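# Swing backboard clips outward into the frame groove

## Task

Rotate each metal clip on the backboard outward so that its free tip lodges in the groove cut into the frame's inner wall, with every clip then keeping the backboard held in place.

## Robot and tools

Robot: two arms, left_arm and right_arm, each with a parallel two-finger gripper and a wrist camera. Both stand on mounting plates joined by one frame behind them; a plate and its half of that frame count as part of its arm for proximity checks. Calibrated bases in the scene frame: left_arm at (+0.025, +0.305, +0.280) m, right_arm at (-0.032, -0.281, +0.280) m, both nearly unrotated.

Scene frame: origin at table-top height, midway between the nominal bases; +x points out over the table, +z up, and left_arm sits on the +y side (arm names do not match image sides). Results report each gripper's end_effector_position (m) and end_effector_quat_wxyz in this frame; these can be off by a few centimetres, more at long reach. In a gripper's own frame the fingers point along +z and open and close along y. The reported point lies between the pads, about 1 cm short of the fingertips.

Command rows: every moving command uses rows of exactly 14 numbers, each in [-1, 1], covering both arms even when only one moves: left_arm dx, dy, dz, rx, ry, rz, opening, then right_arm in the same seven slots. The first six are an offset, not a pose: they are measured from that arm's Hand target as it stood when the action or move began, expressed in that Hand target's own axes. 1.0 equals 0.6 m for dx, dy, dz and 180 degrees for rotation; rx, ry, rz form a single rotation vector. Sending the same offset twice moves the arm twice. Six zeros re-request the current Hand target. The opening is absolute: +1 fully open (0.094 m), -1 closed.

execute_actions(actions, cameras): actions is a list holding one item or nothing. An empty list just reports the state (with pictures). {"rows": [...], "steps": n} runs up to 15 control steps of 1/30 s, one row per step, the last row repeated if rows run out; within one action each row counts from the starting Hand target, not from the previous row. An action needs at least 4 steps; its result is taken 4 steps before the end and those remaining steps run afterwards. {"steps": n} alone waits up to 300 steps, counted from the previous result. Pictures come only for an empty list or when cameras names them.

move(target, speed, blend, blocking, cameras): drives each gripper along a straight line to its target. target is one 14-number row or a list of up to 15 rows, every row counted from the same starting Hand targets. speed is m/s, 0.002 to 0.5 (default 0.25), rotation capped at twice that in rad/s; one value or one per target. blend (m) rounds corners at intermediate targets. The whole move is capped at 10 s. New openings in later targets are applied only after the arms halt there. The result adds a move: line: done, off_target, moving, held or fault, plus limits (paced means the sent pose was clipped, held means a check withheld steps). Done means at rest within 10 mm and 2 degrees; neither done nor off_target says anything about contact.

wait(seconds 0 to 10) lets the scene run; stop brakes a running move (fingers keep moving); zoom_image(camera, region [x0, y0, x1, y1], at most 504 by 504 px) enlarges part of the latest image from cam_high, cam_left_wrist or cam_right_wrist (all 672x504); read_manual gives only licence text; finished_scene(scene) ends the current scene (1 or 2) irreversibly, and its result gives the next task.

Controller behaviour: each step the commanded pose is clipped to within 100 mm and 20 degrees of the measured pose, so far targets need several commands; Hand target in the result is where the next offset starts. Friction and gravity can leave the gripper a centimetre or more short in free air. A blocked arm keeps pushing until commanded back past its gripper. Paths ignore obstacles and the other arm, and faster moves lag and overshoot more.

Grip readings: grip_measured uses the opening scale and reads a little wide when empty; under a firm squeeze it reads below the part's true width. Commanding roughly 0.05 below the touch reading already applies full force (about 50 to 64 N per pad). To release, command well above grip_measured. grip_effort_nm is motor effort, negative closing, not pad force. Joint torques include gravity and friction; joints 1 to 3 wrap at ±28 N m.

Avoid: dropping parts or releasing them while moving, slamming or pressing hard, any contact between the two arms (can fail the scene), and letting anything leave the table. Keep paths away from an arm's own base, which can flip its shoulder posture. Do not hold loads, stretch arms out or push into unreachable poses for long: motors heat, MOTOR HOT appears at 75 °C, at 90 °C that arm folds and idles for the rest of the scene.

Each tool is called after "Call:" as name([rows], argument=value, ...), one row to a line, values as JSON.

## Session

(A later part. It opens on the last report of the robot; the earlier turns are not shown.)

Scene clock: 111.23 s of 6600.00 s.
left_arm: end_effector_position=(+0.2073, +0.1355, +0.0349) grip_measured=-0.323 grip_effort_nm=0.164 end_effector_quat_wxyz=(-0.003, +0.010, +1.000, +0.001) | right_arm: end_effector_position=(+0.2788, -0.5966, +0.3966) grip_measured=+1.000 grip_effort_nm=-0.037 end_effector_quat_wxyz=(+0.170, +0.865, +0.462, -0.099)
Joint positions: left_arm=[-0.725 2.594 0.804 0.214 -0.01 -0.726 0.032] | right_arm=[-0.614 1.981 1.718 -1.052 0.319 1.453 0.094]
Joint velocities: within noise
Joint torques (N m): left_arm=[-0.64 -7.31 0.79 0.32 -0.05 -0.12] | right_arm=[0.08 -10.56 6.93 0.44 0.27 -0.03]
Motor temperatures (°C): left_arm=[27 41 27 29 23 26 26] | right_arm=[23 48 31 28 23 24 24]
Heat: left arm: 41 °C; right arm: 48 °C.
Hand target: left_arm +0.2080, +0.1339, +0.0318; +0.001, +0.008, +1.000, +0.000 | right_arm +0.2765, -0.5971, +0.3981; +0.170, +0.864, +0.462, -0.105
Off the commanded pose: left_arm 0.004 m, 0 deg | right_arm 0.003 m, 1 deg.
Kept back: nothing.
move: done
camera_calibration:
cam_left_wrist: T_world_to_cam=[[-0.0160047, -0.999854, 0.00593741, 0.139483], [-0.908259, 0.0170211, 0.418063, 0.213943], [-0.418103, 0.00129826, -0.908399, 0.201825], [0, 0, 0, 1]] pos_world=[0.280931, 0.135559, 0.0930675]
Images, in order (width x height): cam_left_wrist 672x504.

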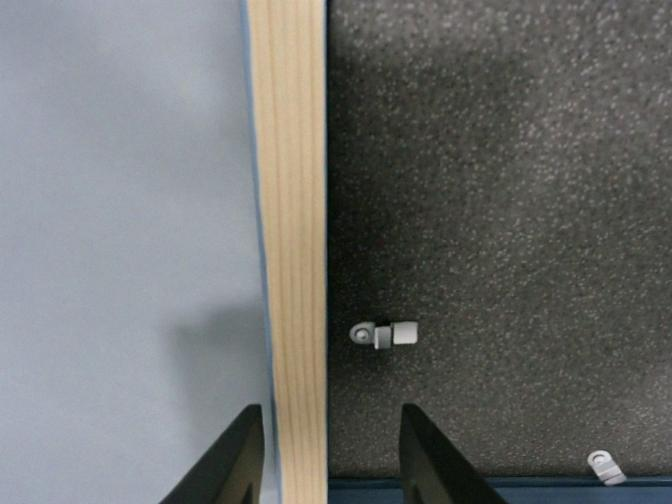

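Call:
move(target=[0.0,0.002,0.024,0,0,0,-0.32,0,0,0,0,0,0,1], speed=0.08, cameras=["cam_left_wrist"])

Scene clock: 112.33 s of 6600.00 s.
left_arm: end_effector_position=(+0.2072, +0.1353, +0.0209) grip_measured=-0.323 grip_effort_nm=0.164 end_effector_quat_wxyz=(-0.003, +0.010, +1.000, +0.000) | right_arm: end_effector_position=(+0.2788, -0.5966, +0.3966) grip_measured=+1.000 grip_effort_nm=-0.037 end_effector_quat_wxyz=(+0.170, +0.865, +0.462, -0.099)
Joint positions: left_arm=[-0.725 2.655 0.832 0.248 -0.01 -0.726 0.032] | right_arm=[-0.614 1.981 1.718 -1.052 0.319 1.453 0.094]
Joint velocities: within noise
Joint torques (N m): left_arm=[-0.28 -7.27 0.57 0.32 -0.05 -0.08] | right_arm=[-0.09 -10.51 7.01 0.45 0.29 -0.04]
Motor temperatures (°C): left_arm=[27 41 27 29 23 26 26] | right_arm=[23 48 31 28 23 24 24]
Heat: left arm: 41 °C; right arm: 48 °C.
Hand target: left_arm +0.2079, +0.1352, +0.0174; +0.000, +0.008, +1.000, +0.000 | right_arm +0.2765, -0.5971, +0.3981; +0.170, +0.864, +0.462, -0.105
Off the commanded pose: left_arm 0.004 m, 0 deg | right_arm 0.003 m, 1 deg.
Kept back: nothing.
move: done
camera_calibration:
cam_left_wrist: T_world_to_cam=[[-0.015991, -0.999848, 0.0069536, 0.139355], [-0.908727, 0.0174339, 0.417026, 0.219804], [-0.417084, 0.000349716, -0.908868, 0.188959], [0, 0, 0, 1]] pos_world=[0.280782, 0.135436, 0.0791053]
Images, in order (width x height): cam_left_wrist 672x504.

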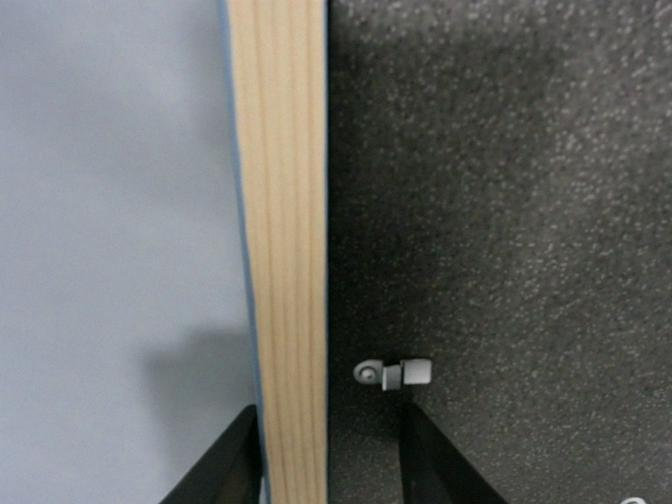

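Call:
move(target=[-0.033,0.0,0.001,0,0,0,-0.32,0,0,0,0,0,0,1], speed=0.08, cameras=["cam_left_wrist"])

Scene clock: 113.33 s of 6600.00 s.
left_arm: end_effector_position=(+0.2225, +0.1337, +0.0209) grip_measured=-0.322 grip_effort_nm=0.139 end_effector_quat_wxyz=(-0.006, +0.008, +1.000, -0.002) | right_arm: end_effector_position=(+0.2788, -0.5966, +0.3966) grip_measured=+1.000 grip_effort_nm=-0.037 end_effector_quat_wxyz=(+0.170, +0.865, +0.462, -0.099)
Joint positions: left_arm=[-0.684 2.655 0.884 0.195 -0.002 -0.688 0.032] | right_arm=[-0.614 1.981 1.718 -1.052 0.319 1.453 0.094]
Joint velocities: within noise
Joint torques (N m): left_arm=[0.4 -7.39 1.57 0.29 -0.15 0.02] | right_arm=[-0.01 -10.47 7.01 0.44 0.32 0]
Motor temperatures (°C): left_arm=[27 41 27 29 23 26 26] | right_arm=[23 48 31 28 23 24 24]
Heat: left arm: 41 °C; right arm: 48 °C.
Hand target: left_arm +0.2278, +0.1348, +0.0168; +0.001, +0.008, +1.000, +0.000 | right_arm +0.2765, -0.5971, +0.3981; +0.170, +0.864, +0.462, -0.105
Off the commanded pose: left_arm 0.007 m, 1 deg | right_arm 0.003 m, 1 deg.
Kept back: nothing.
move: done
camera_calibration:
cam_left_wrist: T_world_to_cam=[[-0.0132379, -0.99984, 0.0119908, 0.137248], [-0.905927, 0.0170685, 0.423089, 0.232995], [-0.423226, -0.00526194, -0.906009, 0.197429], [0, 0, 0, 1]] pos_world=[0.296451, 0.134288, 0.0786491]
Images, in order (width x height): cam_left_wrist 672x504.

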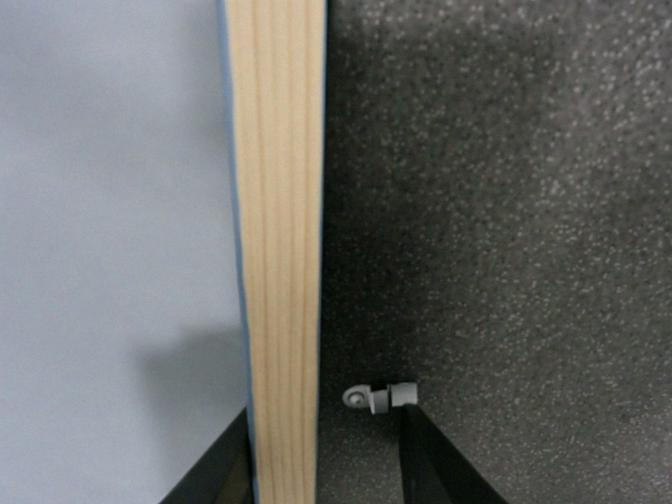

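Call:
move(target=[-0.033,0.005,0.001,0,0,0,-0.32,0,0,0,0,0,0,1], speed=0.25, cameras=["cam_left_wrist"])

Scene clock: 114.50 s of 6600.00 s.
left_arm: end_effector_position=(+0.2511, +0.1326, +0.0210) grip_measured=-0.322 grip_effort_nm=0.139 end_effector_quat_wxyz=(+0.006, +0.003, +1.000, -0.009) | right_arm: end_effector_position=(+0.2788, -0.5966, +0.3966) grip_measured=+1.000 grip_effort_nm=-0.037 end_effector_quat_wxyz=(+0.170, +0.865, +0.462, -0.099)
Joint positions: left_arm=[-0.624 2.659 0.951 0.159 -0.006 -0.638 0.032] | right_arm=[-0.614 1.981 1.718 -1.052 0.319 1.453 0.094]
Joint velocities: within noise
Joint torques (N m): left_arm=[-0.08 -7.73 1.21 0.18 -0.1 0.04] | right_arm=[0.02 -10.45 6.99 0.42 0.31 -0.01]
Motor temperatures (°C): left_arm=[27 40 27 29 23 26 26] | right_arm=[23 48 31 28 23 24 24]
Heat: left arm: 40 °C; right arm: 48 °C.
Hand target: left_arm +0.2476, +0.1375, +0.0163; +0.000, +0.008, +1.000, +0.000 | right_arm +0.2765, -0.5971, +0.3981; +0.170, +0.864, +0.462, -0.105
Off the commanded pose: left_arm 0.008 m, 1 deg | right_arm 0.003 m, 1 deg.
Kept back: nothing.
move: done
camera_calibration:
cam_left_wrist: T_world_to_cam=[[-0.00337151, -0.999671, 0.0254148, 0.133789], [-0.9159, 0.0132884, 0.401186, 0.262398], [-0.401391, -0.0219248, -0.915644, 0.206495], [0, 0, 0, 1]] pos_world=[0.323667, 0.134786, 0.0804052]
Images, in order (width x height): cam_left_wrist 672x504.

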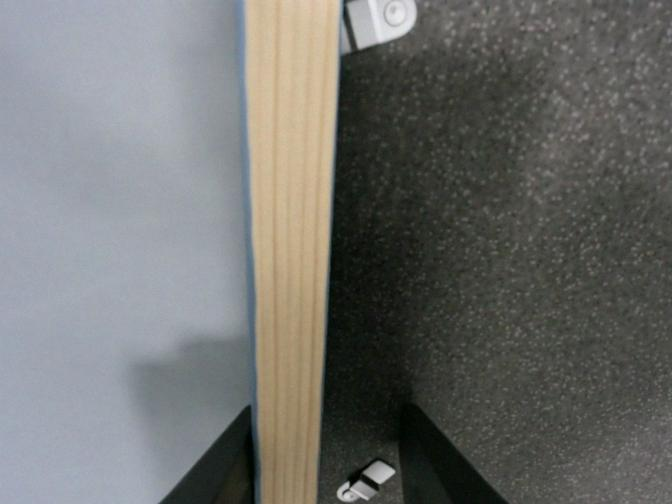

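Call:
move(target=[0,0,-0.25,0,0,0,0.25,0,0,0,0,0,0,1], cameras=["cam_left_wrist"])

Scene clock: 116.97 s of 6600.00 s.
left_arm: end_effector_position=(+0.2507, +0.1355, +0.1638) grip_measured=+0.247 grip_effort_nm=0.164 end_effector_quat_wxyz=(+0.002, +0.004, +1.000, -0.006) | right_arm: end_effector_position=(+0.2788, -0.5966, +0.3966) grip_measured=+1.000 grip_effort_nm=-0.042 end_effector_quat_wxyz=(+0.170, +0.865, +0.462, -0.099)
Joint positions: left_arm=[-0.624 2.083 0.817 -0.294 -0.006 -0.636 0.059] | right_arm=[-0.614 1.981 1.718 -1.052 0.319 1.453 0.094]
Joint velocities: within noise
Joint torques (N m): left_arm=[-0.7 -9.06 2.5 0.12 -0.1 -0.04] | right_arm=[0.06 -10.44 6.97 0.42 0.31 -0.04]
Motor temperatures (°C): left_arm=[27 40 27 29 23 26 26] | right_arm=[23 48 31 28 23 24 24]
Heat: left arm: 40 °C; right arm: 48 °C.
Hand target: left_arm +0.2475, +0.1374, +0.1662; +0.001, +0.008, +1.000, +0.000 | right_arm +0.2765, -0.5971, +0.3981; +0.170, +0.864, +0.462, -0.105
Off the commanded pose: left_arm 0.005 m, 1 deg | right_arm 0.003 m, 1 deg.
Kept back: nothing.
move: done
camera_calibration:
cam_left_wrist: T_world_to_cam=[[-0.00561663, -0.999813, 0.018487, 0.134714], [-0.912393, 0.0126903, 0.409119, 0.202597], [-0.409277, -0.0145695, -0.912294, 0.337562], [0, 0, 0, 1]] pos_world=[0.323761, 0.137035, 0.222579]
Images, in order (width x height): cam_left_wrist 672x504.

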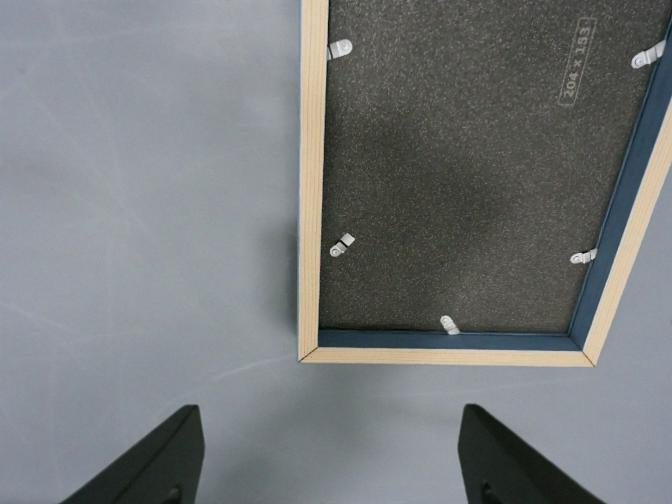

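Call:
move([
  [0.0165,0.0164,0.12,0,0,0,0.27,0,0,0,0,0,0,1],
  [0.0165,0.0164,0.205,0,0,0,0.27,0,0,0,0,0,0,1],
], cameras=["cam_left_wrist"])

Scene clock: 118.77 s of 6600.00 s.
left_arm: end_effector_position=(+0.2338, +0.1462, +0.0462) grip_measured=+0.267 grip_effort_nm=0.168 end_effector_quat_wxyz=(-0.005, +0.008, +1.000, -0.001) | right_arm: end_effector_position=(+0.2788, -0.5966, +0.3966) grip_measured=+1.000 grip_effort_nm=-0.032 end_effector_quat_wxyz=(+0.170, +0.865, +0.462, -0.099)
Joint positions: left_arm=[-0.624 2.548 0.84 0.131 -0.006 -0.629 0.06] | right_arm=[-0.614 1.981 1.718 -1.052 0.319 1.453 0.094]
Joint velocities: within noise
Joint torques (N m): left_arm=[0.43 -7.66 1.21 0.33 -0.1 0.04] | right_arm=[0.08 -10.61 7.09 0.46 0.31 -0.01]
Motor temperatures (°C): left_arm=[27 40 27 29 23 26 26] | right_arm=[23 48 31 28 23 24 24]
Heat: left arm: 40 °C; right arm: 48 °C.
Hand target: left_arm +0.2379, +0.1474, +0.0432; +0.001, +0.008, +1.000, +0.000 | right_arm +0.2765, -0.5971, +0.3981; +0.170, +0.864, +0.462, -0.105
Off the commanded pose: left_arm 0.005 m, 1 deg | right_arm 0.003 m, 1 deg.
Kept back: nothing.
move: done
camera_calibration:
cam_left_wrist: T_world_to_cam=[[-0.0121519, -0.999892, 0.00832126, 0.149479], [-0.906618, 0.0145278, 0.421703, 0.232954], [-0.421778, -0.00241969, -0.906696, 0.22445], [0, 0, 0, 1]] pos_world=[0.307684, 0.146621, 0.104027]
Images, in order (width x height): cam_left_wrist 672x504.

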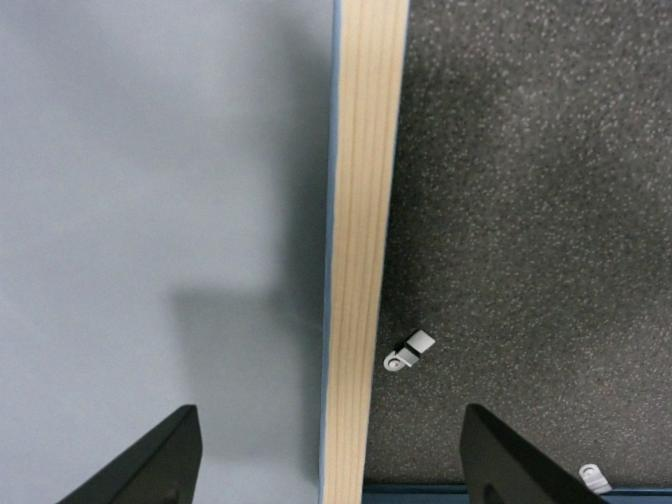

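Call:
move([
  [-0.0135,-0.001,0.015,0,0,0,0.27,0,0,0,0,0,0,1],
  [-0.0135,-0.001,0.04,0,0,0,0.27,0,0,0,0,0,0,1],
], cameras=["cam_left_wrist"], speed=0.1)

Scene clock: 119.83 s of 6600.00 s.
left_arm: end_effector_position=(+0.2414, +0.1469, +0.0225) grip_measured=+0.267 grip_effort_nm=0.168 end_effector_quat_wxyz=(-0.007, +0.006, +1.000, +0.000) | right_arm: end_effector_position=(+0.2788, -0.5966, +0.3966) grip_measured=+1.000 grip_effort_nm=-0.027 end_effector_quat_wxyz=(+0.170, +0.865, +0.462, -0.099)
Joint positions: left_arm=[-0.604 2.649 0.912 0.156 -0.006 -0.613 0.06] | right_arm=[-0.614 1.981 1.718 -1.052 0.319 1.453 0.094]
Joint velocities: within noise
Joint torques (N m): left_arm=[0.17 -7.92 1.32 0.32 -0.1 0.03] | right_arm=[0.03 -10.37 7.01 0.42 0.28 0.01]
Motor temperatures (°C): left_arm=[27 40 26 29 23 26 26] | right_arm=[23 48 31 28 23 24 24]
Heat: left arm: 40 °C; right arm: 48 °C.
Hand target: left_arm +0.2461, +0.1467, +0.0193; +0.001, +0.008, +1.000, +0.000 | right_arm +0.2765, -0.5971, +0.3981; +0.170, +0.864, +0.462, -0.105
Off the commanded pose: left_arm 0.006 m, 1 deg | right_arm 0.003 m, 1 deg.
Kept back: nothing.
move: done
camera_calibration:
cam_left_wrist: T_world_to_cam=[[-0.00836335, -0.999945, 0.0063245, 0.149615], [-0.905409, 0.010257, 0.424416, 0.250078], [-0.424457, -0.00217672, -0.905445, 0.206706], [0, 0, 0, 1]] pos_world=[0.315412, 0.147492, 0.0800779]
Images, in order (width x height): cam_left_wrist 672x504.

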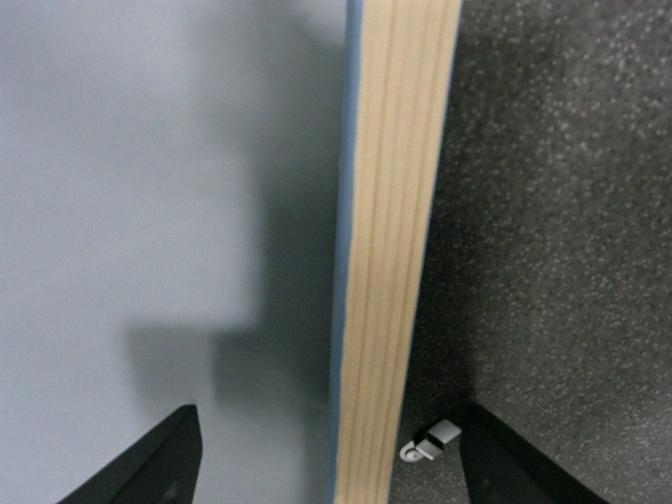

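Call:
execute_actions([
  {"rows":[[0,0,0,0,0,0,-0.2,0,0,0,0,0,0,1]],"steps":15},
])

Call:
execute_actions([
  {"rows":[[0,0,0,0,0,0,-0.5,0,0,0,0,0,0,1]],"steps":15},
])

Call:
execute_actions([
  {"rows":[[0,0,0,0,0,0,-0.77,0,0,0,0,0,0,1]],"steps":15},
])

Call:
execute_actions([
  {"steps":10},
], cameras=["cam_left_wrist"])

Scene clock: 120.70 s of 6600.00 s.
left_arm: end_effector_position=(+0.2435, +0.1451, +0.0225) grip_measured=-0.197 grip_effort_nm=-0.125 end_effector_quat_wxyz=(-0.004, +0.006, +1.000, -0.002) | right_arm: end_effector_position=(+0.2788, -0.5966, +0.3966) grip_measured=+1.000 grip_effort_nm=-0.037 end_effector_quat_wxyz=(+0.170, +0.865, +0.462, -0.099)
Joint positions: left_arm=[-0.604 2.649 0.916 0.161 -0.006 -0.612 0.038] | right_arm=[-0.614 1.981 1.718 -1.052 0.319 1.453 0.094]
Joint velocities: within noise
Joint torques (N m): left_arm=[0.16 -7.94 1.1 0.3 -0.1 0.03] | right_arm=[0.08 -10.63 6.98 0.42 0.3 -0.06]
Motor temperatures (°C): left_arm=[27 40 26 29 23 26 26] | right_arm=[23 48 31 28 23 24 24]
Heat: left arm: 40 °C; right arm: 48 °C.
Hand target: left_arm +0.2460, +0.1466, +0.0193; +0.001, +0.008, +1.000, +0.000 | right_arm +0.2765, -0.5971, +0.3981; +0.170, +0.864, +0.462, -0.105
Steps of this call (1-15: nothing new was sent; 16-26: this action's first 11). Readings (end_effector_position of left_arm | right_arm):
16: (+0.2418, +0.1465, +0.0225) | (+0.2788, -0.5966, +0.3966)
17: (+0.2418, +0.1465, +0.0225) | (+0.2788, -0.5966, +0.3966)
19: (+0.2430, +0.1455, +0.0225) | (+0.2788, -0.5966, +0.3966)
23: (+0.2435, +0.1451, +0.0225) | (+0.2788, -0.5966, +0.3966)
26: the state above

Scene clock: 121.20 s of 6600.00 s.
left_arm: end_effector_position=(+0.2435, +0.1451, +0.0225) grip_measured=-0.497 grip_effort_nm=-0.125 end_effector_quat_wxyz=(-0.004, +0.006, +1.000, -0.002) | right_arm: end_effector_position=(+0.2788, -0.5966, +0.3966) grip_measured=+1.000 grip_effort_nm=-0.042 end_effector_quat_wxyz=(+0.170, +0.865, +0.462, -0.099)
Joint positions: left_arm=[-0.604 2.649 0.916 0.161 -0.006 -0.612 0.024] | right_arm=[-0.614 1.981 1.718 -1.052 0.319 1.453 0.094]
Joint velocities: within noise
Joint torques (N m): left_arm=[0.17 -7.95 1.09 0.31 -0.1 0.03] | right_arm=[-0.12 -10.62 6.8 0.44 0.31 -0.01]
Motor temperatures (°C): left_arm=[27 40 26 29 23 26 26] | right_arm=[23 48 31 28 23 24 24]
Heat: left arm: 40 °C; right arm: 48 °C.
Hand target: left_arm +0.2460, +0.1466, +0.0193; +0.001, +0.008, +1.000, +0.000 | right_arm +0.2765, -0.5971, +0.3981; +0.170, +0.864, +0.462, -0.105
Off your previous action's commanded pose at its last step (step 4 of this call): left_arm 0.004 m, 1 deg | right_arm 0.003 m, 1 deg.
Steps of this call (1-4: your previous action's last 4; 5-15: this action's first 11). Readings (end_effector_position of left_arm | right_arm):
5: (+0.2435, +0.1451, +0.0225) | (+0.2788, -0.5966, +0.3966)
6: (+0.2435, +0.1451, +0.0225) | (+0.2788, -0.5966, +0.3966)
8: (+0.2435, +0.1451, +0.0225) | (+0.2788, -0.5966, +0.3966)
12: (+0.2435, +0.1451, +0.0225) | (+0.2788, -0.5966, +0.3966)
15: the state above

Scene clock: 121.70 s of 6600.00 s.
left_arm: end_effector_position=(+0.2445, +0.1446, +0.0225) grip_measured=-0.752 grip_effort_nm=-0.969 end_effector_quat_wxyz=(-0.002, +0.009, +1.000, -0.003) | right_arm: end_effector_position=(+0.2788, -0.5966, +0.3966) grip_measured=+1.000 grip_effort_nm=-0.042 end_effector_quat_wxyz=(+0.170, +0.865, +0.462, -0.099)
Joint positions: left_arm=[-0.604 2.649 0.917 0.164 -0.006 -0.606 0.012] | right_arm=[-0.614 1.981 1.718 -1.052 0.319 1.453 0.094]
Joint velocities: within noise
Joint torques (N m): left_arm=[0.14 -7.94 1.05 0.28 -0.1 -0.03] | right_arm=[-0.02 -10.5 7.02 0.44 0.25 -0.01]
Motor temperatures (°C): left_arm=[27 40 26 29 23 26 26] | right_arm=[23 48 31 28 23 24 24]
Heat: left arm: 40 °C; right arm: 48 °C.
Hand target: left_arm +0.2461, +0.1467, +0.0193; +0.001, +0.008, +1.000, +0.000 | right_arm +0.2765, -0.5971, +0.3981; +0.170, +0.864, +0.462, -0.105
Off your previous action's commanded pose at its last step (step 4 of this call): left_arm 0.004 m, 1 deg | right_arm 0.003 m, 1 deg.
Steps of this call (1-4: your previous action's last 4; 5-15: this action's first 11). Readings (end_effector_position of left_arm | right_arm):
5: (+0.2435, +0.1450, +0.0225) | (+0.2788, -0.5966, +0.3966)
6: (+0.2444, +0.1444, +0.0225) | (+0.2788, -0.5966, +0.3966)
8: (+0.2444, +0.1444, +0.0225) | (+0.2788, -0.5966, +0.3966)
12: (+0.2445, +0.1445, +0.0225) | (+0.2788, -0.5966, +0.3966)
15: the state above

Scene clock: 122.03 s of 6600.00 s.
left_arm: end_effector_position=(+0.2445, +0.1446, +0.0225) grip_measured=-0.754 grip_effort_nm=-1.004 end_effector_quat_wxyz=(-0.002, +0.009, +1.000, -0.003) | right_arm: end_effector_position=(+0.2788, -0.5966, +0.3966) grip_measured=+1.000 grip_effort_nm=-0.037 end_effector_quat_wxyz=(+0.170, +0.865, +0.462, -0.099)
Joint positions: left_arm=[-0.604 2.649 0.917 0.164 -0.006 -0.606 0.012] | right_arm=[-0.614 1.981 1.718 -1.052 0.319 1.453 0.094]
Joint velocities: within noise
Joint torques (N m): left_arm=[0.13 -7.95 1.05 0.28 -0.1 -0.02] | right_arm=[-0.17 -10.36 6.93 0.43 0.31 0.01]
Motor temperatures (°C): left_arm=[27 40 26 29 23 26 26] | right_arm=[23 48 31 28 23 24 24]
Heat: left arm: 40 °C; right arm: 48 °C.
Hand target: left_arm +0.2461, +0.1466, +0.0193; +0.001, +0.008, +1.000, +0.000 | right_arm +0.2765, -0.5971, +0.3981; +0.170, +0.864, +0.462, -0.105
Off the commanded pose: left_arm 0.004 m, 0 deg | right_arm 0.003 m, 1 deg.
Steps of this call (1-4: your previous action's last 4; 5-10: nothing new was sent). Readings (end_effector_position of left_arm | right_arm):
1: (+0.2445, +0.1446, +0.0225) | (+0.2788, -0.5966, +0.3966)
2: (+0.2445, +0.1446, +0.0225) | (+0.2788, -0.5966, +0.3966)
4: (+0.2445, +0.1446, +0.0225) | (+0.2788, -0.5966, +0.3966)
8: (+0.2445, +0.1446, +0.0225) | (+0.2788, -0.5966, +0.3966)
10: the state above
camera_calibration:
cam_left_wrist: T_world_to_cam=[[-0.0155441, -0.999795, 0.0129667, 0.148946], [-0.909212, 0.0195294, 0.415876, 0.252723], [-0.416044, -0.00532505, -0.909329, 0.206584], [0, 0, 0, 1]] pos_world=[0.318042, 0.14508, 0.0808198]
Images, in order (width x height): cam_left_wrist 672x504.

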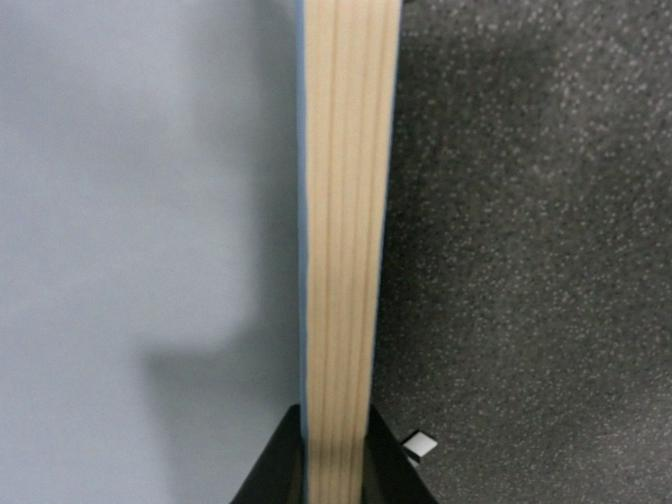

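Call:
move([
  [0,0,0,0,0,0,-0.4,0,0,0,0,0,0,1],
  [0,0,-0.07,0,0,0,-0.4,0,0,0,0,0,0,1],
], cameras=["cam_left_wrist"])

Call:
zoom_image(camera="cam_left_wrist", region=[270, 260, 510, 440])

Scene clock: 124.07 s of 6600.00 s.
left_arm: end_effector_position=(+0.2473, +0.1433, +0.0574) grip_measured=-0.403 grip_effort_nm=0.168 end_effector_quat_wxyz=(+0.002, +0.009, +1.000, -0.006) | right_arm: end_effector_position=(+0.2788, -0.5966, +0.3966) grip_measured=+1.000 grip_effort_nm=-0.037 end_effector_quat_wxyz=(+0.170, +0.865, +0.462, -0.099)
Joint positions: left_arm=[-0.604 2.505 0.856 0.088 -0.006 -0.606 0.028] | right_arm=[-0.614 1.981 1.718 -1.052 0.319 1.453 0.094]
Joint velocities: within noise
Joint torques (N m): left_arm=[-0.06 -10.43 0.32 0.1 -0.1 -0.04] | right_arm=[-0.05 -10.48 6.89 0.43 0.3 -0.01]
Motor temperatures (°C): left_arm=[27 40 26 29 23 26 26] | right_arm=[23 48 31 28 23 24 24]
Heat: left arm: 40 °C; right arm: 48 °C.
Hand target: left_arm +0.2460, +0.1466, +0.0613; +0.001, +0.008, +1.000, +0.000 | right_arm +0.2765, -0.5971, +0.3981; +0.170, +0.864, +0.462, -0.105
Off the commanded pose: left_arm 0.005 m, 1 deg | right_arm 0.003 m, 1 deg.
Kept back: nothing.
move: done
camera_calibration:
cam_left_wrist: T_world_to_cam=[[-0.0151537, -0.99972, 0.0181977, 0.146855], [-0.912284, 0.0212734, 0.409004, 0.241667], [-0.409277, -0.0104035, -0.912351, 0.23865], [0, 0, 0, 1]] pos_world=[0.320369, 0.144156, 0.116217]
Images, in order (width x height): cam_left_wrist 672x504.

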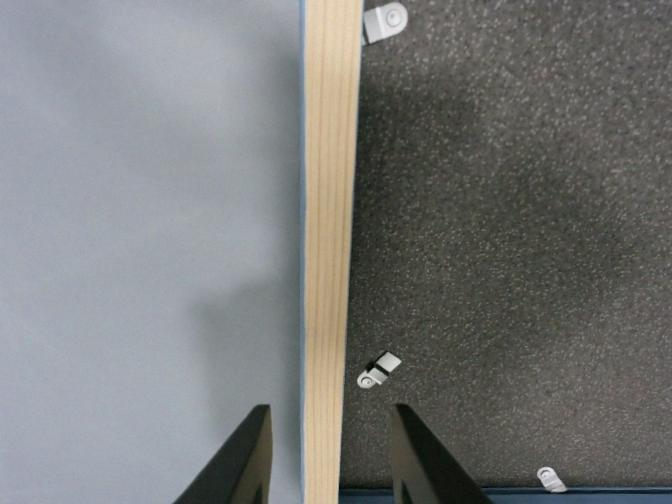

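Scaled by 2.100 from the camera's 672x504 image, which has a finer 960x720 frame.

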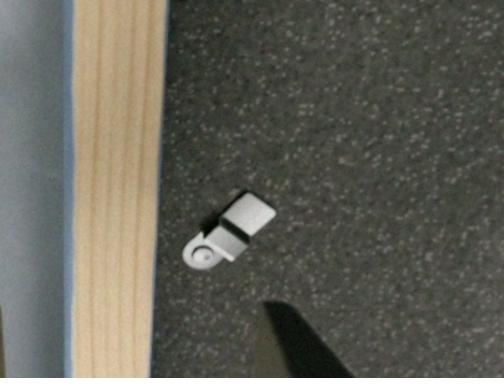

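Call:
move([
  [-0.005,0.0,0.03,0,0,0,0.3,0,0,0,0,0,0,1],
  [-0.005,0.0,0.08,0,0,0,0.3,0,0,0,0,0,0,1],
], cameras=["cam_left_wrist"], speed=0.1)

Call:
zoom_image(camera="cam_left_wrist", region=[340, 360, 560, 504])

Scene clock: 125.40 s of 6600.00 s.
left_arm: end_effector_position=(+0.2432, +0.1472, +0.0203) grip_measured=+0.297 grip_effort_nm=0.164 end_effector_quat_wxyz=(-0.011, +0.007, +1.000, +0.001) | right_arm: end_effector_position=(+0.2788, -0.5966, +0.3966) grip_measured=+1.000 grip_effort_nm=-0.037 end_effector_quat_wxyz=(+0.170, +0.865, +0.462, -0.099)
Joint positions: left_arm=[-0.597 2.659 0.93 0.141 -0.003 -0.603 0.061] | right_arm=[-0.614 1.981 1.718 -1.052 0.319 1.453 0.094]
Joint velocities: within noise
Joint torques (N m): left_arm=[0.1 -6.74 1.72 0.48 -0.13 0.01] | right_arm=[0.01 -10.48 7.02 0.47 0.29 -0.05]
Motor temperatures (°C): left_arm=[27 40 26 29 23 26 26] | right_arm=[23 48 31 28 23 24 24]
Heat: left arm: 40 °C; right arm: 48 °C.
Hand target: left_arm +0.2490, +0.1467, +0.0132; +0.001, +0.008, +1.000, +0.000 | right_arm +0.2765, -0.5971, +0.3981; +0.170, +0.864, +0.462, -0.105
Off the commanded pose: left_arm 0.009 m, 1 deg | right_arm 0.003 m, 1 deg.
Kept back: nothing.
move: done
camera_calibration:
cam_left_wrist: T_world_to_cam=[[-0.0106641, -0.999933, 0.00454605, 0.150589], [-0.901928, 0.0115817, 0.43173, 0.2515], [-0.431754, 0.000503792, -0.901991, 0.206865], [0, 0, 0, 1]] pos_world=[0.317756, 0.147562, 0.0773259]
Images, in order (width x height): cam_left_wrist 672x504.

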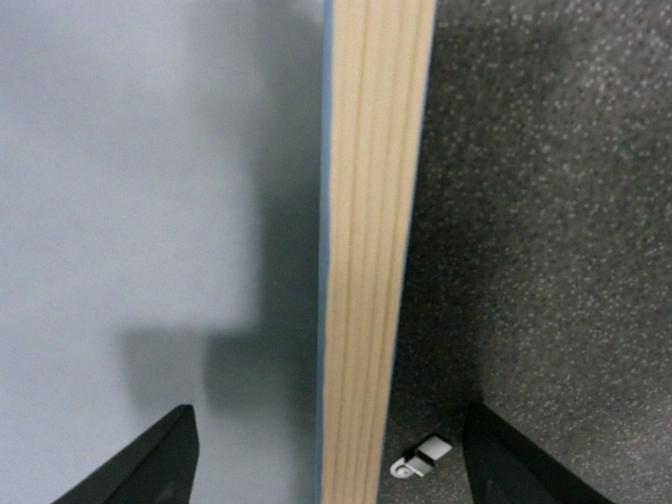

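Scaled by 2.291 from the camera's 672x504 image, which has a finer 960x720 frame.

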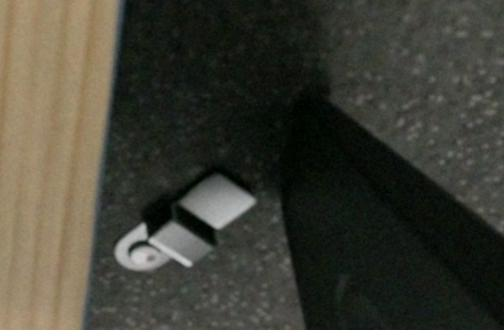

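Call:
execute_actions([
  {"rows":[[0,0,0,0,0,0,-0.2,0,0,0,0,0,0,1]],"steps":15},
])

Call:
execute_actions([
  {"rows":[[0,0,0,0,0,0,-0.5,0,0,0,0,0,0,1]],"steps":15},
])

Call:
execute_actions([
  {"rows":[[0,0,0,0,0,0,-0.77,0,0,0,0,0,0,1]],"steps":15},
])

Call:
execute_actions([
  {"steps":10},
], cameras=["cam_left_wrist"])

Scene clock: 126.00 s of 6600.00 s.
left_arm: end_effector_position=(+0.2481, +0.1420, +0.0204) grip_measured=-0.197 grip_effort_nm=-0.125 end_effector_quat_wxyz=(-0.004, +0.007, +1.000, -0.008) | right_arm: end_effector_position=(+0.2788, -0.5966, +0.3966) grip_measured=+1.000 grip_effort_nm=-0.037 end_effector_quat_wxyz=(+0.170, +0.865, +0.462, -0.099)
Joint positions: left_arm=[-0.597 2.66 0.938 0.154 0.004 -0.603 0.038] | right_arm=[-0.614 1.981 1.718 -1.052 0.319 1.453 0.094]
Joint velocities: within noise
Joint torques (N m): left_arm=[0.14 -6.83 1.2 0.39 -0.2 0] | right_arm=[0.1 -10.61 7.05 0.44 0.29 -0.03]
Motor temperatures (°C): left_arm=[27 40 26 29 23 26 26] | right_arm=[23 48 31 28 23 24 24]
Heat: left arm: 40 °C; right arm: 48 °C.
Hand target: left_arm +0.2492, +0.1466, +0.0133; +0.001, +0.008, +1.000, +0.000 | right_arm +0.2765, -0.5971, +0.3981; +0.170, +0.864, +0.462, -0.105
Steps of this call (1-7: nothing new was sent; 8-18: this action's first 11). Readings (end_effector_position of left_arm | right_arm):
8: (+0.2435, +0.1464, +0.0203) | (+0.2788, -0.5966, +0.3966)
9: (+0.2453, +0.1442, +0.0204) | (+0.2788, -0.5966, +0.3966)
11: (+0.2478, +0.1424, +0.0203) | (+0.2788, -0.5966, +0.3966)
15: (+0.2481, +0.1420, +0.0204) | (+0.2788, -0.5966, +0.3966)
18: the state above

Scene clock: 126.50 s of 6600.00 s.
left_arm: end_effector_position=(+0.2500, +0.1403, +0.0204) grip_measured=-0.497 grip_effort_nm=-0.144 end_effector_quat_wxyz=(-0.002, +0.007, +1.000, -0.011) | right_arm: end_effector_position=(+0.2788, -0.5966, +0.3966) grip_measured=+1.000 grip_effort_nm=-0.037 end_effector_quat_wxyz=(+0.170, +0.865, +0.462, -0.099)
Joint positions: left_arm=[-0.597 2.66 0.94 0.16 0.006 -0.603 0.024] | right_arm=[-0.614 1.981 1.718 -1.052 0.319 1.453 0.094]
Joint velocities: within noise
Joint torques (N m): left_arm=[0.13 -6.9 1.05 0.35 -0.22 0.01] | right_arm=[-0.13 -10.62 6.91 0.46 0.31 -0.01]
Motor temperatures (°C): left_arm=[27 40 26 29 23 26 26] | right_arm=[23 48 31 28 23 24 24]
Heat: left arm: 40 °C; right arm: 48 °C.
Hand target: left_arm +0.2491, +0.1466, +0.0133; +0.001, +0.008, +1.000, +0.000 | right_arm +0.2765, -0.5971, +0.3981; +0.170, +0.864, +0.462, -0.105
Off your previous action's commanded pose at its last step (step 4 of this call): left_arm 0.009 m, 1 deg | right_arm 0.003 m, 1 deg.
Steps of this call (1-4: your previous action's last 4; 5-15: this action's first 11). Readings (end_effector_position of left_arm | right_arm):
5: (+0.2483, +0.1418, +0.0204) | (+0.2788, -0.5966, +0.3966)
6: (+0.2495, +0.1405, +0.0204) | (+0.2788, -0.5966, +0.3966)
8: (+0.2500, +0.1403, +0.0204) | (+0.2788, -0.5966, +0.3966)
12: (+0.2500, +0.1403, +0.0204) | (+0.2788, -0.5966, +0.3966)
15: the state above

Scene clock: 127.00 s of 6600.00 s.
left_arm: end_effector_position=(+0.2493, +0.1436, +0.0204) grip_measured=-0.749 grip_effort_nm=-0.974 end_effector_quat_wxyz=(-0.002, +0.010, +1.000, -0.004) | right_arm: end_effector_position=(+0.2788, -0.5966, +0.3966) grip_measured=+1.000 grip_effort_nm=-0.037 end_effector_quat_wxyz=(+0.170, +0.865, +0.462, -0.099)
Joint positions: left_arm=[-0.595 2.66 0.939 0.152 -0.004 -0.596 0.012] | right_arm=[-0.614 1.981 1.718 -1.052 0.319 1.453 0.094]
Joint velocities: within noise
Joint torques (N m): left_arm=[-0.03 -6.84 1.07 0.41 -0.12 -0.07] | right_arm=[-0.08 -10.59 6.86 0.42 0.27 -0.03]
Motor temperatures (°C): left_arm=[27 40 26 29 23 26 26] | right_arm=[23 48 31 28 23 24 24]
Heat: left arm: 40 °C; right arm: 48 °C.
Hand target: left_arm +0.2490, +0.1466, +0.0133; +0.001, +0.008, +1.000, +0.000 | right_arm +0.2765, -0.5971, +0.3981; +0.170, +0.864, +0.462, -0.105
Off your previous action's commanded pose at its last step (step 4 of this call): left_arm 0.009 m, 1 deg | right_arm 0.003 m, 1 deg.
Steps of this call (1-4: your previous action's last 4; 5-15: this action's first 11). Readings (end_effector_position of left_arm | right_arm):
5: (+0.2498, +0.1415, +0.0204) | (+0.2788, -0.5966, +0.3966)
6: (+0.2492, +0.1430, +0.0204) | (+0.2788, -0.5966, +0.3966)
8: (+0.2492, +0.1434, +0.0204) | (+0.2788, -0.5966, +0.3966)
12: (+0.2493, +0.1436, +0.0204) | (+0.2788, -0.5966, +0.3966)
15: the state above

Scene clock: 127.33 s of 6600.00 s.
left_arm: end_effector_position=(+0.2493, +0.1436, +0.0204) grip_measured=-0.751 grip_effort_nm=-1.009 end_effector_quat_wxyz=(-0.002, +0.010, +1.000, -0.004) | right_arm: end_effector_position=(+0.2788, -0.5966, +0.3966) grip_measured=+1.000 grip_effort_nm=-0.042 end_effector_quat_wxyz=(+0.170, +0.865, +0.462, -0.099)
Joint positions: left_arm=[-0.595 2.66 0.939 0.152 -0.004 -0.596 0.012] | right_arm=[-0.614 1.981 1.718 -1.052 0.319 1.453 0.094]
Joint velocities: within noise
Joint torques (N m): left_arm=[-0.03 -6.86 1.1 0.41 -0.11 -0.06] | right_arm=[-0.01 -10.59 6.95 0.44 0.3 0.01]
Motor temperatures (°C): left_arm=[27 40 26 29 23 26 26] | right_arm=[23 48 31 28 23 24 24]
Heat: left arm: 40 °C; right arm: 48 °C.
Hand target: left_arm +0.2490, +0.1466, +0.0133; +0.001, +0.008, +1.000, +0.000 | right_arm +0.2765, -0.5971, +0.3981; +0.170, +0.864, +0.462, -0.105
Off the commanded pose: left_arm 0.008 m, 1 deg | right_arm 0.003 m, 1 deg.
Steps of this call (1-4: your previous action's last 4; 5-10: nothing new was sent). Readings (end_effector_position of left_arm | right_arm):
1: (+0.2493, +0.1436, +0.0204) | (+0.2788, -0.5966, +0.3966)
2: (+0.2493, +0.1436, +0.0204) | (+0.2788, -0.5966, +0.3966)
4: (+0.2493, +0.1436, +0.0204) | (+0.2788, -0.5966, +0.3966)
8: (+0.2493, +0.1436, +0.0204) | (+0.2788, -0.5966, +0.3966)
10: the state above
camera_calibration:
cam_left_wrist: T_world_to_cam=[[-0.0166684, -0.999745, 0.0152476, 0.148264], [-0.908885, 0.0215056, 0.416491, 0.257652], [-0.416713, -0.00691609, -0.909012, 0.206988], [0, 0, 0, 1]] pos_world=[0.322902, 0.144116, 0.0785836]
Images, in order (width x height): cam_left_wrist 672x504.

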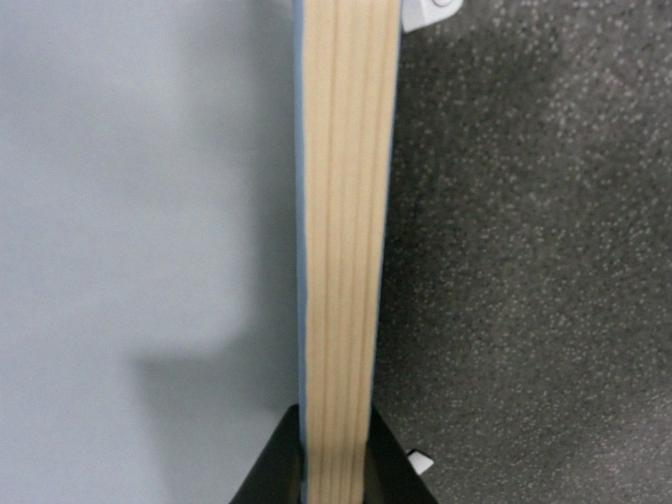

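Call:
move([
  [0,0,0,0,0,0,-0.4,0,0,0,0,0,0,1],
  [0.006,0,-0.045,0,0,0,0.3,0,0,0,0,0,0,1],
  [0.011,0,-0.02,0,0,0,0.3,0,0,0,0,0,0,1],
], cameras=["cam_left_wrist"])

Scene clock: 130.30 s of 6600.00 s.
left_arm: end_effector_position=(+0.2396, +0.1499, +0.0287) grip_measured=+0.297 grip_effort_nm=0.168 end_effector_quat_wxyz=(-0.006, +0.010, +1.000, +0.002) | right_arm: end_effector_position=(+0.2788, -0.5966, +0.3966) grip_measured=+1.000 grip_effort_nm=-0.042 end_effector_quat_wxyz=(+0.170, +0.865, +0.462, -0.099)
Joint positions: left_arm=[-0.602 2.623 0.887 0.156 -0.01 -0.603 0.061] | right_arm=[-0.614 1.981 1.718 -1.052 0.319 1.453 0.094]
Joint velocities: within noise
Joint torques (N m): left_arm=[-0.62 -7.75 1.42 0.3 -0.06 -0.11] | right_arm=[-0.18 -10.54 7.02 0.43 0.3 -0.07]
Motor temperatures (°C): left_arm=[27 39 26 29 23 26 26] | right_arm=[23 48 31 28 23 24 24]
Heat: left arm: 39 °C; right arm: 48 °C.
Hand target: left_arm +0.2425, +0.1467, +0.0253; +0.001, +0.008, +1.000, +0.000 | right_arm +0.2765, -0.5971, +0.3981; +0.170, +0.864, +0.462, -0.105
Off the commanded pose: left_arm 0.005 m, 1 deg | right_arm 0.003 m, 1 deg.
Kept back: nothing.
move: done
camera_calibration:
cam_left_wrist: T_world_to_cam=[[-0.0164279, -0.99986, 0.00330796, 0.15456], [-0.906225, 0.0162872, 0.422483, 0.245135], [-0.422477, 0.00394275, -0.906365, 0.210172], [0, 0, 0, 1]] pos_world=[0.31348, 0.149717, 0.0864155]
Images, in order (width x height): cam_left_wrist 672x504.

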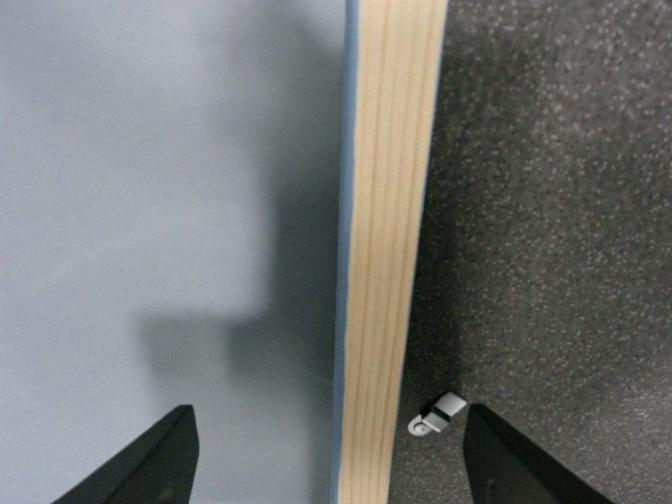

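Call:
move(target=[-0.002,0.0,0.014,0,0,0,0.3,0,0,0,0,0,0,1], cameras=["cam_left_wrist"], speed=0.1)

Call:
execute_actions([
  {"rows":[[0,0,0,0,0,0,-0.2,0,0,0,0,0,0,1]],"steps":15},
], cameras=["cam_left_wrist"])

Call:
execute_actions([
  {"rows":[[0,0,0,0,0,0,-0.5,0,0,0,0,0,0,1]],"steps":15},
], cameras=["cam_left_wrist"])

Scene clock: 131.43 s of 6600.00 s.
left_arm: end_effector_position=(+0.2425, +0.1476, +0.0208) grip_measured=+0.297 grip_effort_nm=0.164 end_effector_quat_wxyz=(-0.003, +0.010, +1.000, +0.000) | right_arm: end_effector_position=(+0.2788, -0.5966, +0.3966) grip_measured=+1.000 grip_effort_nm=-0.032 end_effector_quat_wxyz=(+0.170, +0.865, +0.462, -0.099)
Joint positions: left_arm=[-0.602 2.656 0.911 0.171 -0.01 -0.603 0.061] | right_arm=[-0.614 1.981 1.718 -1.052 0.319 1.453 0.094]
Joint velocities: within noise
Joint torques (N m): left_arm=[-0.4 -7.65 1.13 0.32 -0.05 -0.1] | right_arm=[-0.1 -10.48 6.95 0.44 0.27 -0.02]
Motor temperatures (°C): left_arm=[27 39 26 29 23 26 26] | right_arm=[23 48 31 28 23 24 24]
Heat: left arm: 39 °C; right arm: 48 °C.
Hand target: left_arm +0.2436, +0.1468, +0.0169; +0.000, +0.008, +1.000, +0.000 | right_arm +0.2765, -0.5971, +0.3981; +0.170, +0.864, +0.462, -0.105
Off the commanded pose: left_arm 0.004 m, 0 deg | right_arm 0.003 m, 1 deg.
Kept back: nothing.
move: done
camera_calibration:
cam_left_wrist: T_world_to_cam=[[-0.0159853, -0.999848, 0.00699707, 0.152204], [-0.908447, 0.0174467, 0.417637, 0.251627], [-0.417695, 0.000319596, -0.908587, 0.203735], [0, 0, 0, 1]] pos_world=[0.316121, 0.147726, 0.0789576]
Images, in order (width x height): cam_left_wrist 672x504.

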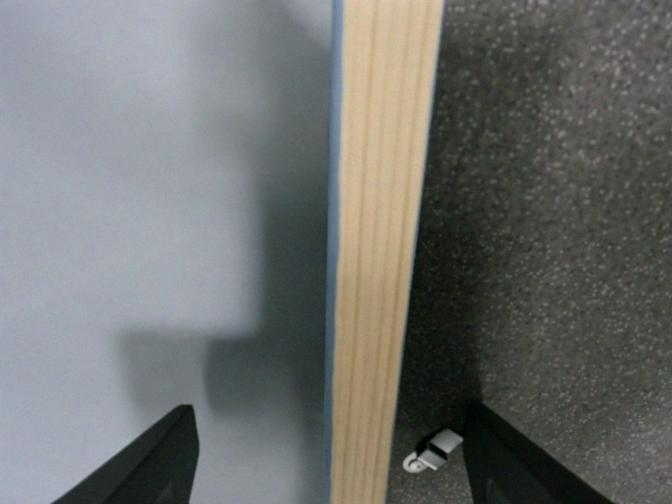

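Scene clock: 131.80 s of 6600.00 s.
left_arm: end_effector_position=(+0.2444, +0.1452, +0.0209) grip_measured=-0.197 grip_effort_nm=-0.125 end_effector_quat_wxyz=(-0.001, +0.009, +1.000, -0.004) | right_arm: end_effector_position=(+0.2788, -0.5966, +0.3966) grip_measured=+1.000 grip_effort_nm=-0.032 end_effector_quat_wxyz=(+0.170, +0.865, +0.462, -0.099)
Joint positions: left_arm=[-0.602 2.656 0.914 0.176 -0.006 -0.603 0.038] | right_arm=[-0.614 1.981 1.718 -1.052 0.319 1.453 0.094]
Joint velocities: within noise
Joint torques (N m): left_arm=[-0.39 -7.69 0.92 0.29 -0.1 -0.09] | right_arm=[0.05 -10.47 6.99 0.43 0.25 -0.01]
Motor temperatures (°C): left_arm=[27 39 26 29 23 26 26] | right_arm=[23 48 31 28 23 24 24]
Heat: left arm: 39 °C; right arm: 48 °C.
Hand target: left_arm +0.2436, +0.1467, +0.0169; +0.001, +0.008, +1.000, +0.000 | right_arm +0.2765, -0.5971, +0.3981; +0.170, +0.864, +0.462, -0.105
Steps of this call (1-11: this action's first 11). Readings (end_effector_position of left_arm | right_arm):
1: (+0.2429, +0.1472, +0.0208) | (+0.2788, -0.5966, +0.3966)
2: (+0.2438, +0.1460, +0.0208) | (+0.2788, -0.5966, +0.3966)
4: (+0.2444, +0.1453, +0.0209) | (+0.2788, -0.5966, +0.3966)
8: (+0.2444, +0.1452, +0.0209) | (+0.2788, -0.5966, +0.3966)
11: the state above
camera_calibration:
cam_left_wrist: T_world_to_cam=[[-0.0155316, -0.999755, 0.0157558, 0.149547], [-0.91031, 0.0206572, 0.413412, 0.25347], [-0.413636, -0.00792177, -0.910408, 0.204829], [0, 0, 0, 1]] pos_world=[0.317783, 0.145897, 0.0793339]
Images, in order (width x height): cam_left_wrist 672x504.

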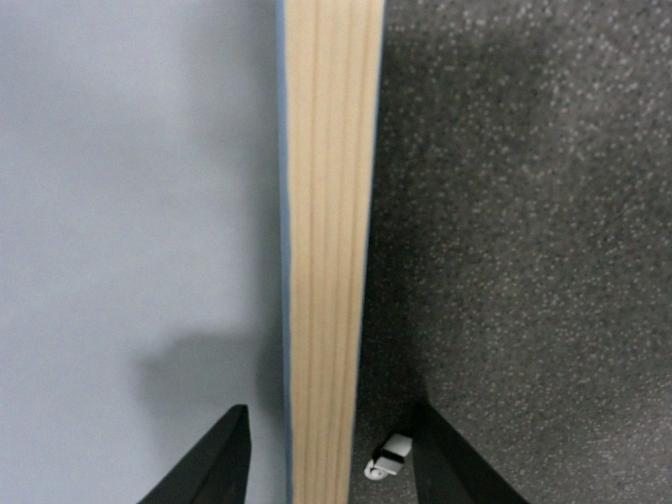

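Scene clock: 132.30 s of 6600.00 s.
left_arm: end_effector_position=(+0.2457, +0.1441, +0.0209) grip_measured=-0.497 grip_effort_nm=-0.125 end_effector_quat_wxyz=(+0.001, +0.009, +1.000, -0.006) | right_arm: end_effector_position=(+0.2788, -0.5966, +0.3966) grip_measured=+1.000 grip_effort_nm=-0.042 end_effector_quat_wxyz=(+0.170, +0.865, +0.462, -0.099)
Joint positions: left_arm=[-0.602 2.656 0.916 0.18 -0.005 -0.604 0.024] | right_arm=[-0.614 1.981 1.718 -1.052 0.319 1.453 0.094]
Joint velocities: within noise
Joint torques (N m): left_arm=[-0.36 -7.69 0.83 0.27 -0.11 -0.09] | right_arm=[0.01 -10.66 6.89 0.44 0.26 -0.02]
Motor temperatures (°C): left_arm=[27 39 26 29 23 26 26] | right_arm=[23 48 31 28 23 24 24]
Heat: left arm: 39 °C; right arm: 48 °C.
Hand target: left_arm +0.2436, +0.1467, +0.0169; +0.000, +0.008, +1.000, +0.000 | right_arm +0.2765, -0.5971, +0.3981; +0.170, +0.864, +0.462, -0.105
Off your previous action's commanded pose at its last step (step 4 of this call): left_arm 0.004 m, 1 deg | right_arm 0.003 m, 1 deg.
Steps of this call (1-4: your previous action's last 4; 5-15: this action's first 11). Readings (end_effector_position of left_arm | right_arm):
5: (+0.2448, +0.1447, +0.0209) | (+0.2788, -0.5966, +0.3966)
6: (+0.2456, +0.1440, +0.0209) | (+0.2788, -0.5966, +0.3966)
8: (+0.2458, +0.1442, +0.0209) | (+0.2788, -0.5966, +0.3966)
12: (+0.2457, +0.1441, +0.0209) | (+0.2788, -0.5966, +0.3966)
15: the state above
camera_calibration:
cam_left_wrist: T_world_to_cam=[[-0.0147693, -0.999702, 0.0194279, 0.148187], [-0.911927, 0.0214363, 0.409791, 0.255034], [-0.410086, -0.0116645, -0.911972, 0.205094], [0, 0, 0, 1]] pos_world=[0.318867, 0.145069, 0.0796503]
Images, in order (width x height): cam_left_wrist 672x504.

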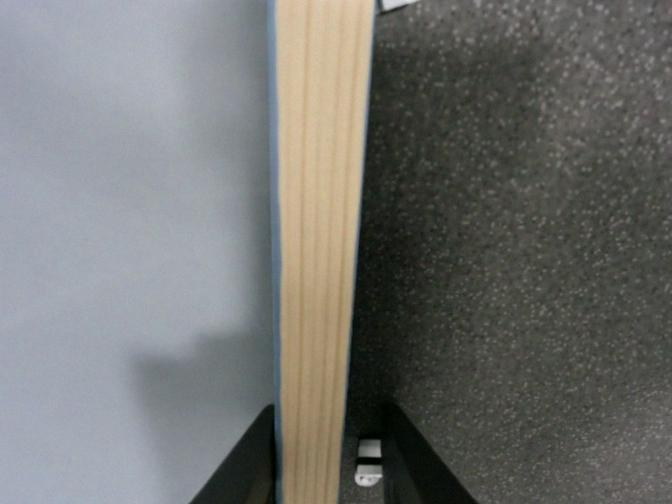

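Call:
execute_actions([
  {"rows":[[0,0,0,0,0,0,-0.77,0,0,0,0,0,0,1]],"steps":15},
])

Call:
move([
  [0,0,0,0,0,0,-0.4,0,0,0,0,0,0,1],
  [0,0,-0.09,0,0,0,-0.4,0,0,0,0,0,0,1],
], cameras=["cam_left_wrist"])

Call:
zoom_image(camera="cam_left_wrist", region=[270, 260, 510, 440])

Scene clock: 132.87 s of 6600.00 s.
left_arm: end_effector_position=(+0.2457, +0.1457, +0.0209) grip_measured=-0.750 grip_effort_nm=-0.979 end_effector_quat_wxyz=(+0.001, +0.009, +1.000, -0.002) | right_arm: end_effector_position=(+0.2788, -0.5966, +0.3966) grip_measured=+1.000 grip_effort_nm=-0.037 end_effector_quat_wxyz=(+0.170, +0.865, +0.462, -0.099)
Joint positions: left_arm=[-0.602 2.656 0.916 0.176 -0.011 -0.603 0.012] | right_arm=[-0.614 1.981 1.718 -1.052 0.319 1.453 0.094]
Joint velocities: within noise
Joint torques (N m): left_arm=[-0.44 -7.68 0.83 0.29 -0.02 -0.1] | right_arm=[0.08 -10.58 6.9 0.46 0.3 -0.02]
Motor temperatures (°C): left_arm=[27 39 26 29 23 26 26] | right_arm=[23 48 31 28 23 24 24]
Heat: left arm: 39 °C; right arm: 48 °C.
Hand target: left_arm +0.2436, +0.1467, +0.0169; +0.001, +0.008, +1.000, +0.000 | right_arm +0.2765, -0.5971, +0.3981; +0.170, +0.864, +0.462, -0.105
Off your previous action's commanded pose at its last step (step 4 of this call): left_arm 0.005 m, 1 deg | right_arm 0.003 m, 1 deg.
Steps of this call (1-4: your previous action's last 4; 5-6: nothing new was sent; 7-17: this action's first 11). Readings (end_effector_position of left_arm | right_arm):
7: (+0.2459, +0.1448, +0.0209) | (+0.2788, -0.5966, +0.3966)
8: (+0.2456, +0.1454, +0.0209) | (+0.2788, -0.5966, +0.3966)
10: (+0.2456, +0.1456, +0.0209) | (+0.2788, -0.5966, +0.3966)
14: (+0.2457, +0.1457, +0.0209) | (+0.2788, -0.5966, +0.3966)
17: the state above

Scene clock: 134.83 s of 6600.00 s.
left_arm: end_effector_position=(+0.2461, +0.1462, +0.0675) grip_measured=-0.403 grip_effort_nm=0.164 end_effector_quat_wxyz=(+0.002, +0.009, +1.000, -0.003) | right_arm: end_effector_position=(+0.2788, -0.5966, +0.3966) grip_measured=+1.000 grip_effort_nm=-0.037 end_effector_quat_wxyz=(+0.170, +0.865, +0.462, -0.099)
Joint positions: left_arm=[-0.602 2.46 0.831 0.068 -0.011 -0.603 0.028] | right_arm=[-0.614 1.981 1.718 -1.052 0.319 1.453 0.094]
Joint velocities: within noise
Joint torques (N m): left_arm=[-0.66 -10.07 0.61 0.11 -0.04 -0.12] | right_arm=[0.08 -10.58 6.89 0.44 0.29 0]
Motor temperatures (°C): left_arm=[27 39 26 29 23 26 26] | right_arm=[23 48 31 28 23 24 24]
Heat: left arm: 39 °C; right arm: 48 °C.
Hand target: left_arm +0.2436, +0.1467, +0.0709; +0.001, +0.008, +1.000, +0.000 | right_arm +0.2765, -0.5971, +0.3981; +0.170, +0.864, +0.462, -0.105
Off your previous action's commanded pose at its last step (step 4 of this call): left_arm 0.005 m, 0 deg | right_arm 0.003 m, 1 deg.
Off the commanded pose: left_arm 0.004 m, 0 deg | right_arm 0.003 m, 1 deg.
Kept back: nothing.
move: done
camera_calibration:
cam_left_wrist: T_world_to_cam=[[-0.01516, -0.999798, 0.0132249, 0.149908], [-0.912958, 0.0192348, 0.407599, 0.236935], [-0.407771, -0.00589463, -0.913065, 0.24638], [0, 0, 0, 1]] pos_world=[0.319051, 0.146772, 0.126404]
Images, in order (width x height): cam_left_wrist 672x504.

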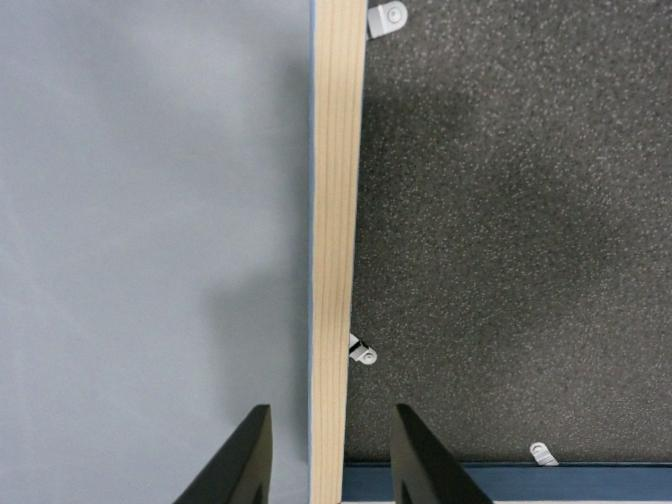

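Scaled by 2.100 from the camera's 672x504 image, which has a finer 960x720 frame.

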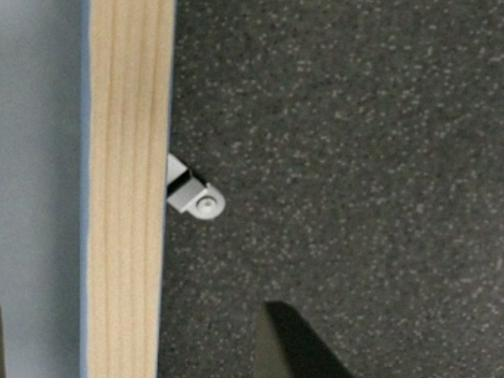

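Call:
move([
  [0.008,0.0,0.03,0,0,0,-0.25,0,0,0,0,0,0,1],
  [0.008,0.0,0.09,0,0,0,-0.25,0,0,0,0,0,0,1],
  [0.008,0.0,0.09,0,0,0,-0.55,0,0,0,0,0,0,1],
  [0.008,0.0,0.09,0,0,0,-0.77,0,0,0,0,0,0,1],
  [0.008,0.0,0.09,0,0,0,-0.45,0,0,0,0,0,0,1],
  [0.008,0.0,0.0,0,0,0,-0.45,0,0,0,0,0,0,1],
], cameras=["cam_left_wrist"])

Call:
zoom_image(camera="cam_left_wrist", region=[270, 260, 510, 440])

Scene clock: 139.83 s of 6600.00 s.
left_arm: end_effector_position=(+0.2408, +0.1458, +0.0674) grip_measured=-0.453 grip_effort_nm=0.164 end_effector_quat_wxyz=(+0.001, +0.009, +1.000, -0.005) | right_arm: end_effector_position=(+0.2788, -0.5966, +0.3966) grip_measured=+1.000 grip_effort_nm=-0.032 end_effector_quat_wxyz=(+0.170, +0.865, +0.462, -0.099)
Joint positions: left_arm=[-0.611 2.458 0.814 0.081 -0.007 -0.613 0.026] | right_arm=[-0.614 1.981 1.718 -1.052 0.319 1.453 0.094]
Joint velocities: within noise
Joint torques (N m): left_arm=[-0.73 -10.02 0.55 0.11 -0.09 -0.12] | right_arm=[0.05 -10.48 6.93 0.44 0.31 -0.03]
Motor temperatures (°C): left_arm=[27 39 26 29 23 26 26] | right_arm=[23 48 31 28 23 24 24]
Heat: left arm: 39 °C; right arm: 48 °C.
Hand target: left_arm +0.2388, +0.1467, +0.0709; +0.001, +0.008, +1.000, +0.000 | right_arm +0.2765, -0.5971, +0.3981; +0.170, +0.864, +0.462, -0.105
Off the commanded pose: left_arm 0.004 m, 1 deg | right_arm 0.003 m, 1 deg.
Kept back: nothing.
move: done
camera_calibration:
cam_left_wrist: T_world_to_cam=[[-0.0147717, -0.999748, 0.0168764, 0.149085], [-0.911748, 0.0203967, 0.410242, 0.231522], [-0.410483, -0.00932709, -0.91182, 0.245282], [0, 0, 0, 1]] pos_world=[0.313976, 0.146613, 0.126157]
Images, in order (width x height): cam_left_wrist 672x504.

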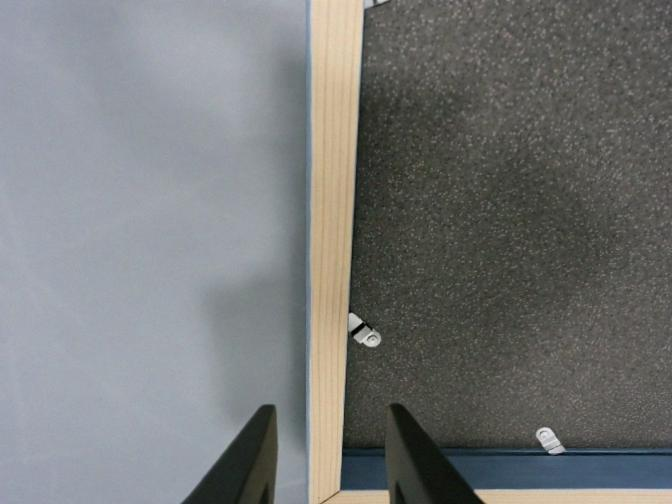

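Scaled by 2.100 from the camera's 672x504 image, which has a finer 960x720 frame.

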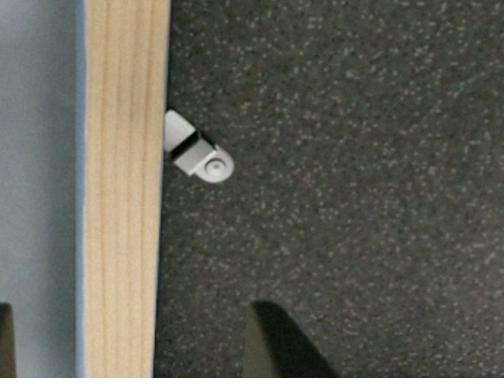

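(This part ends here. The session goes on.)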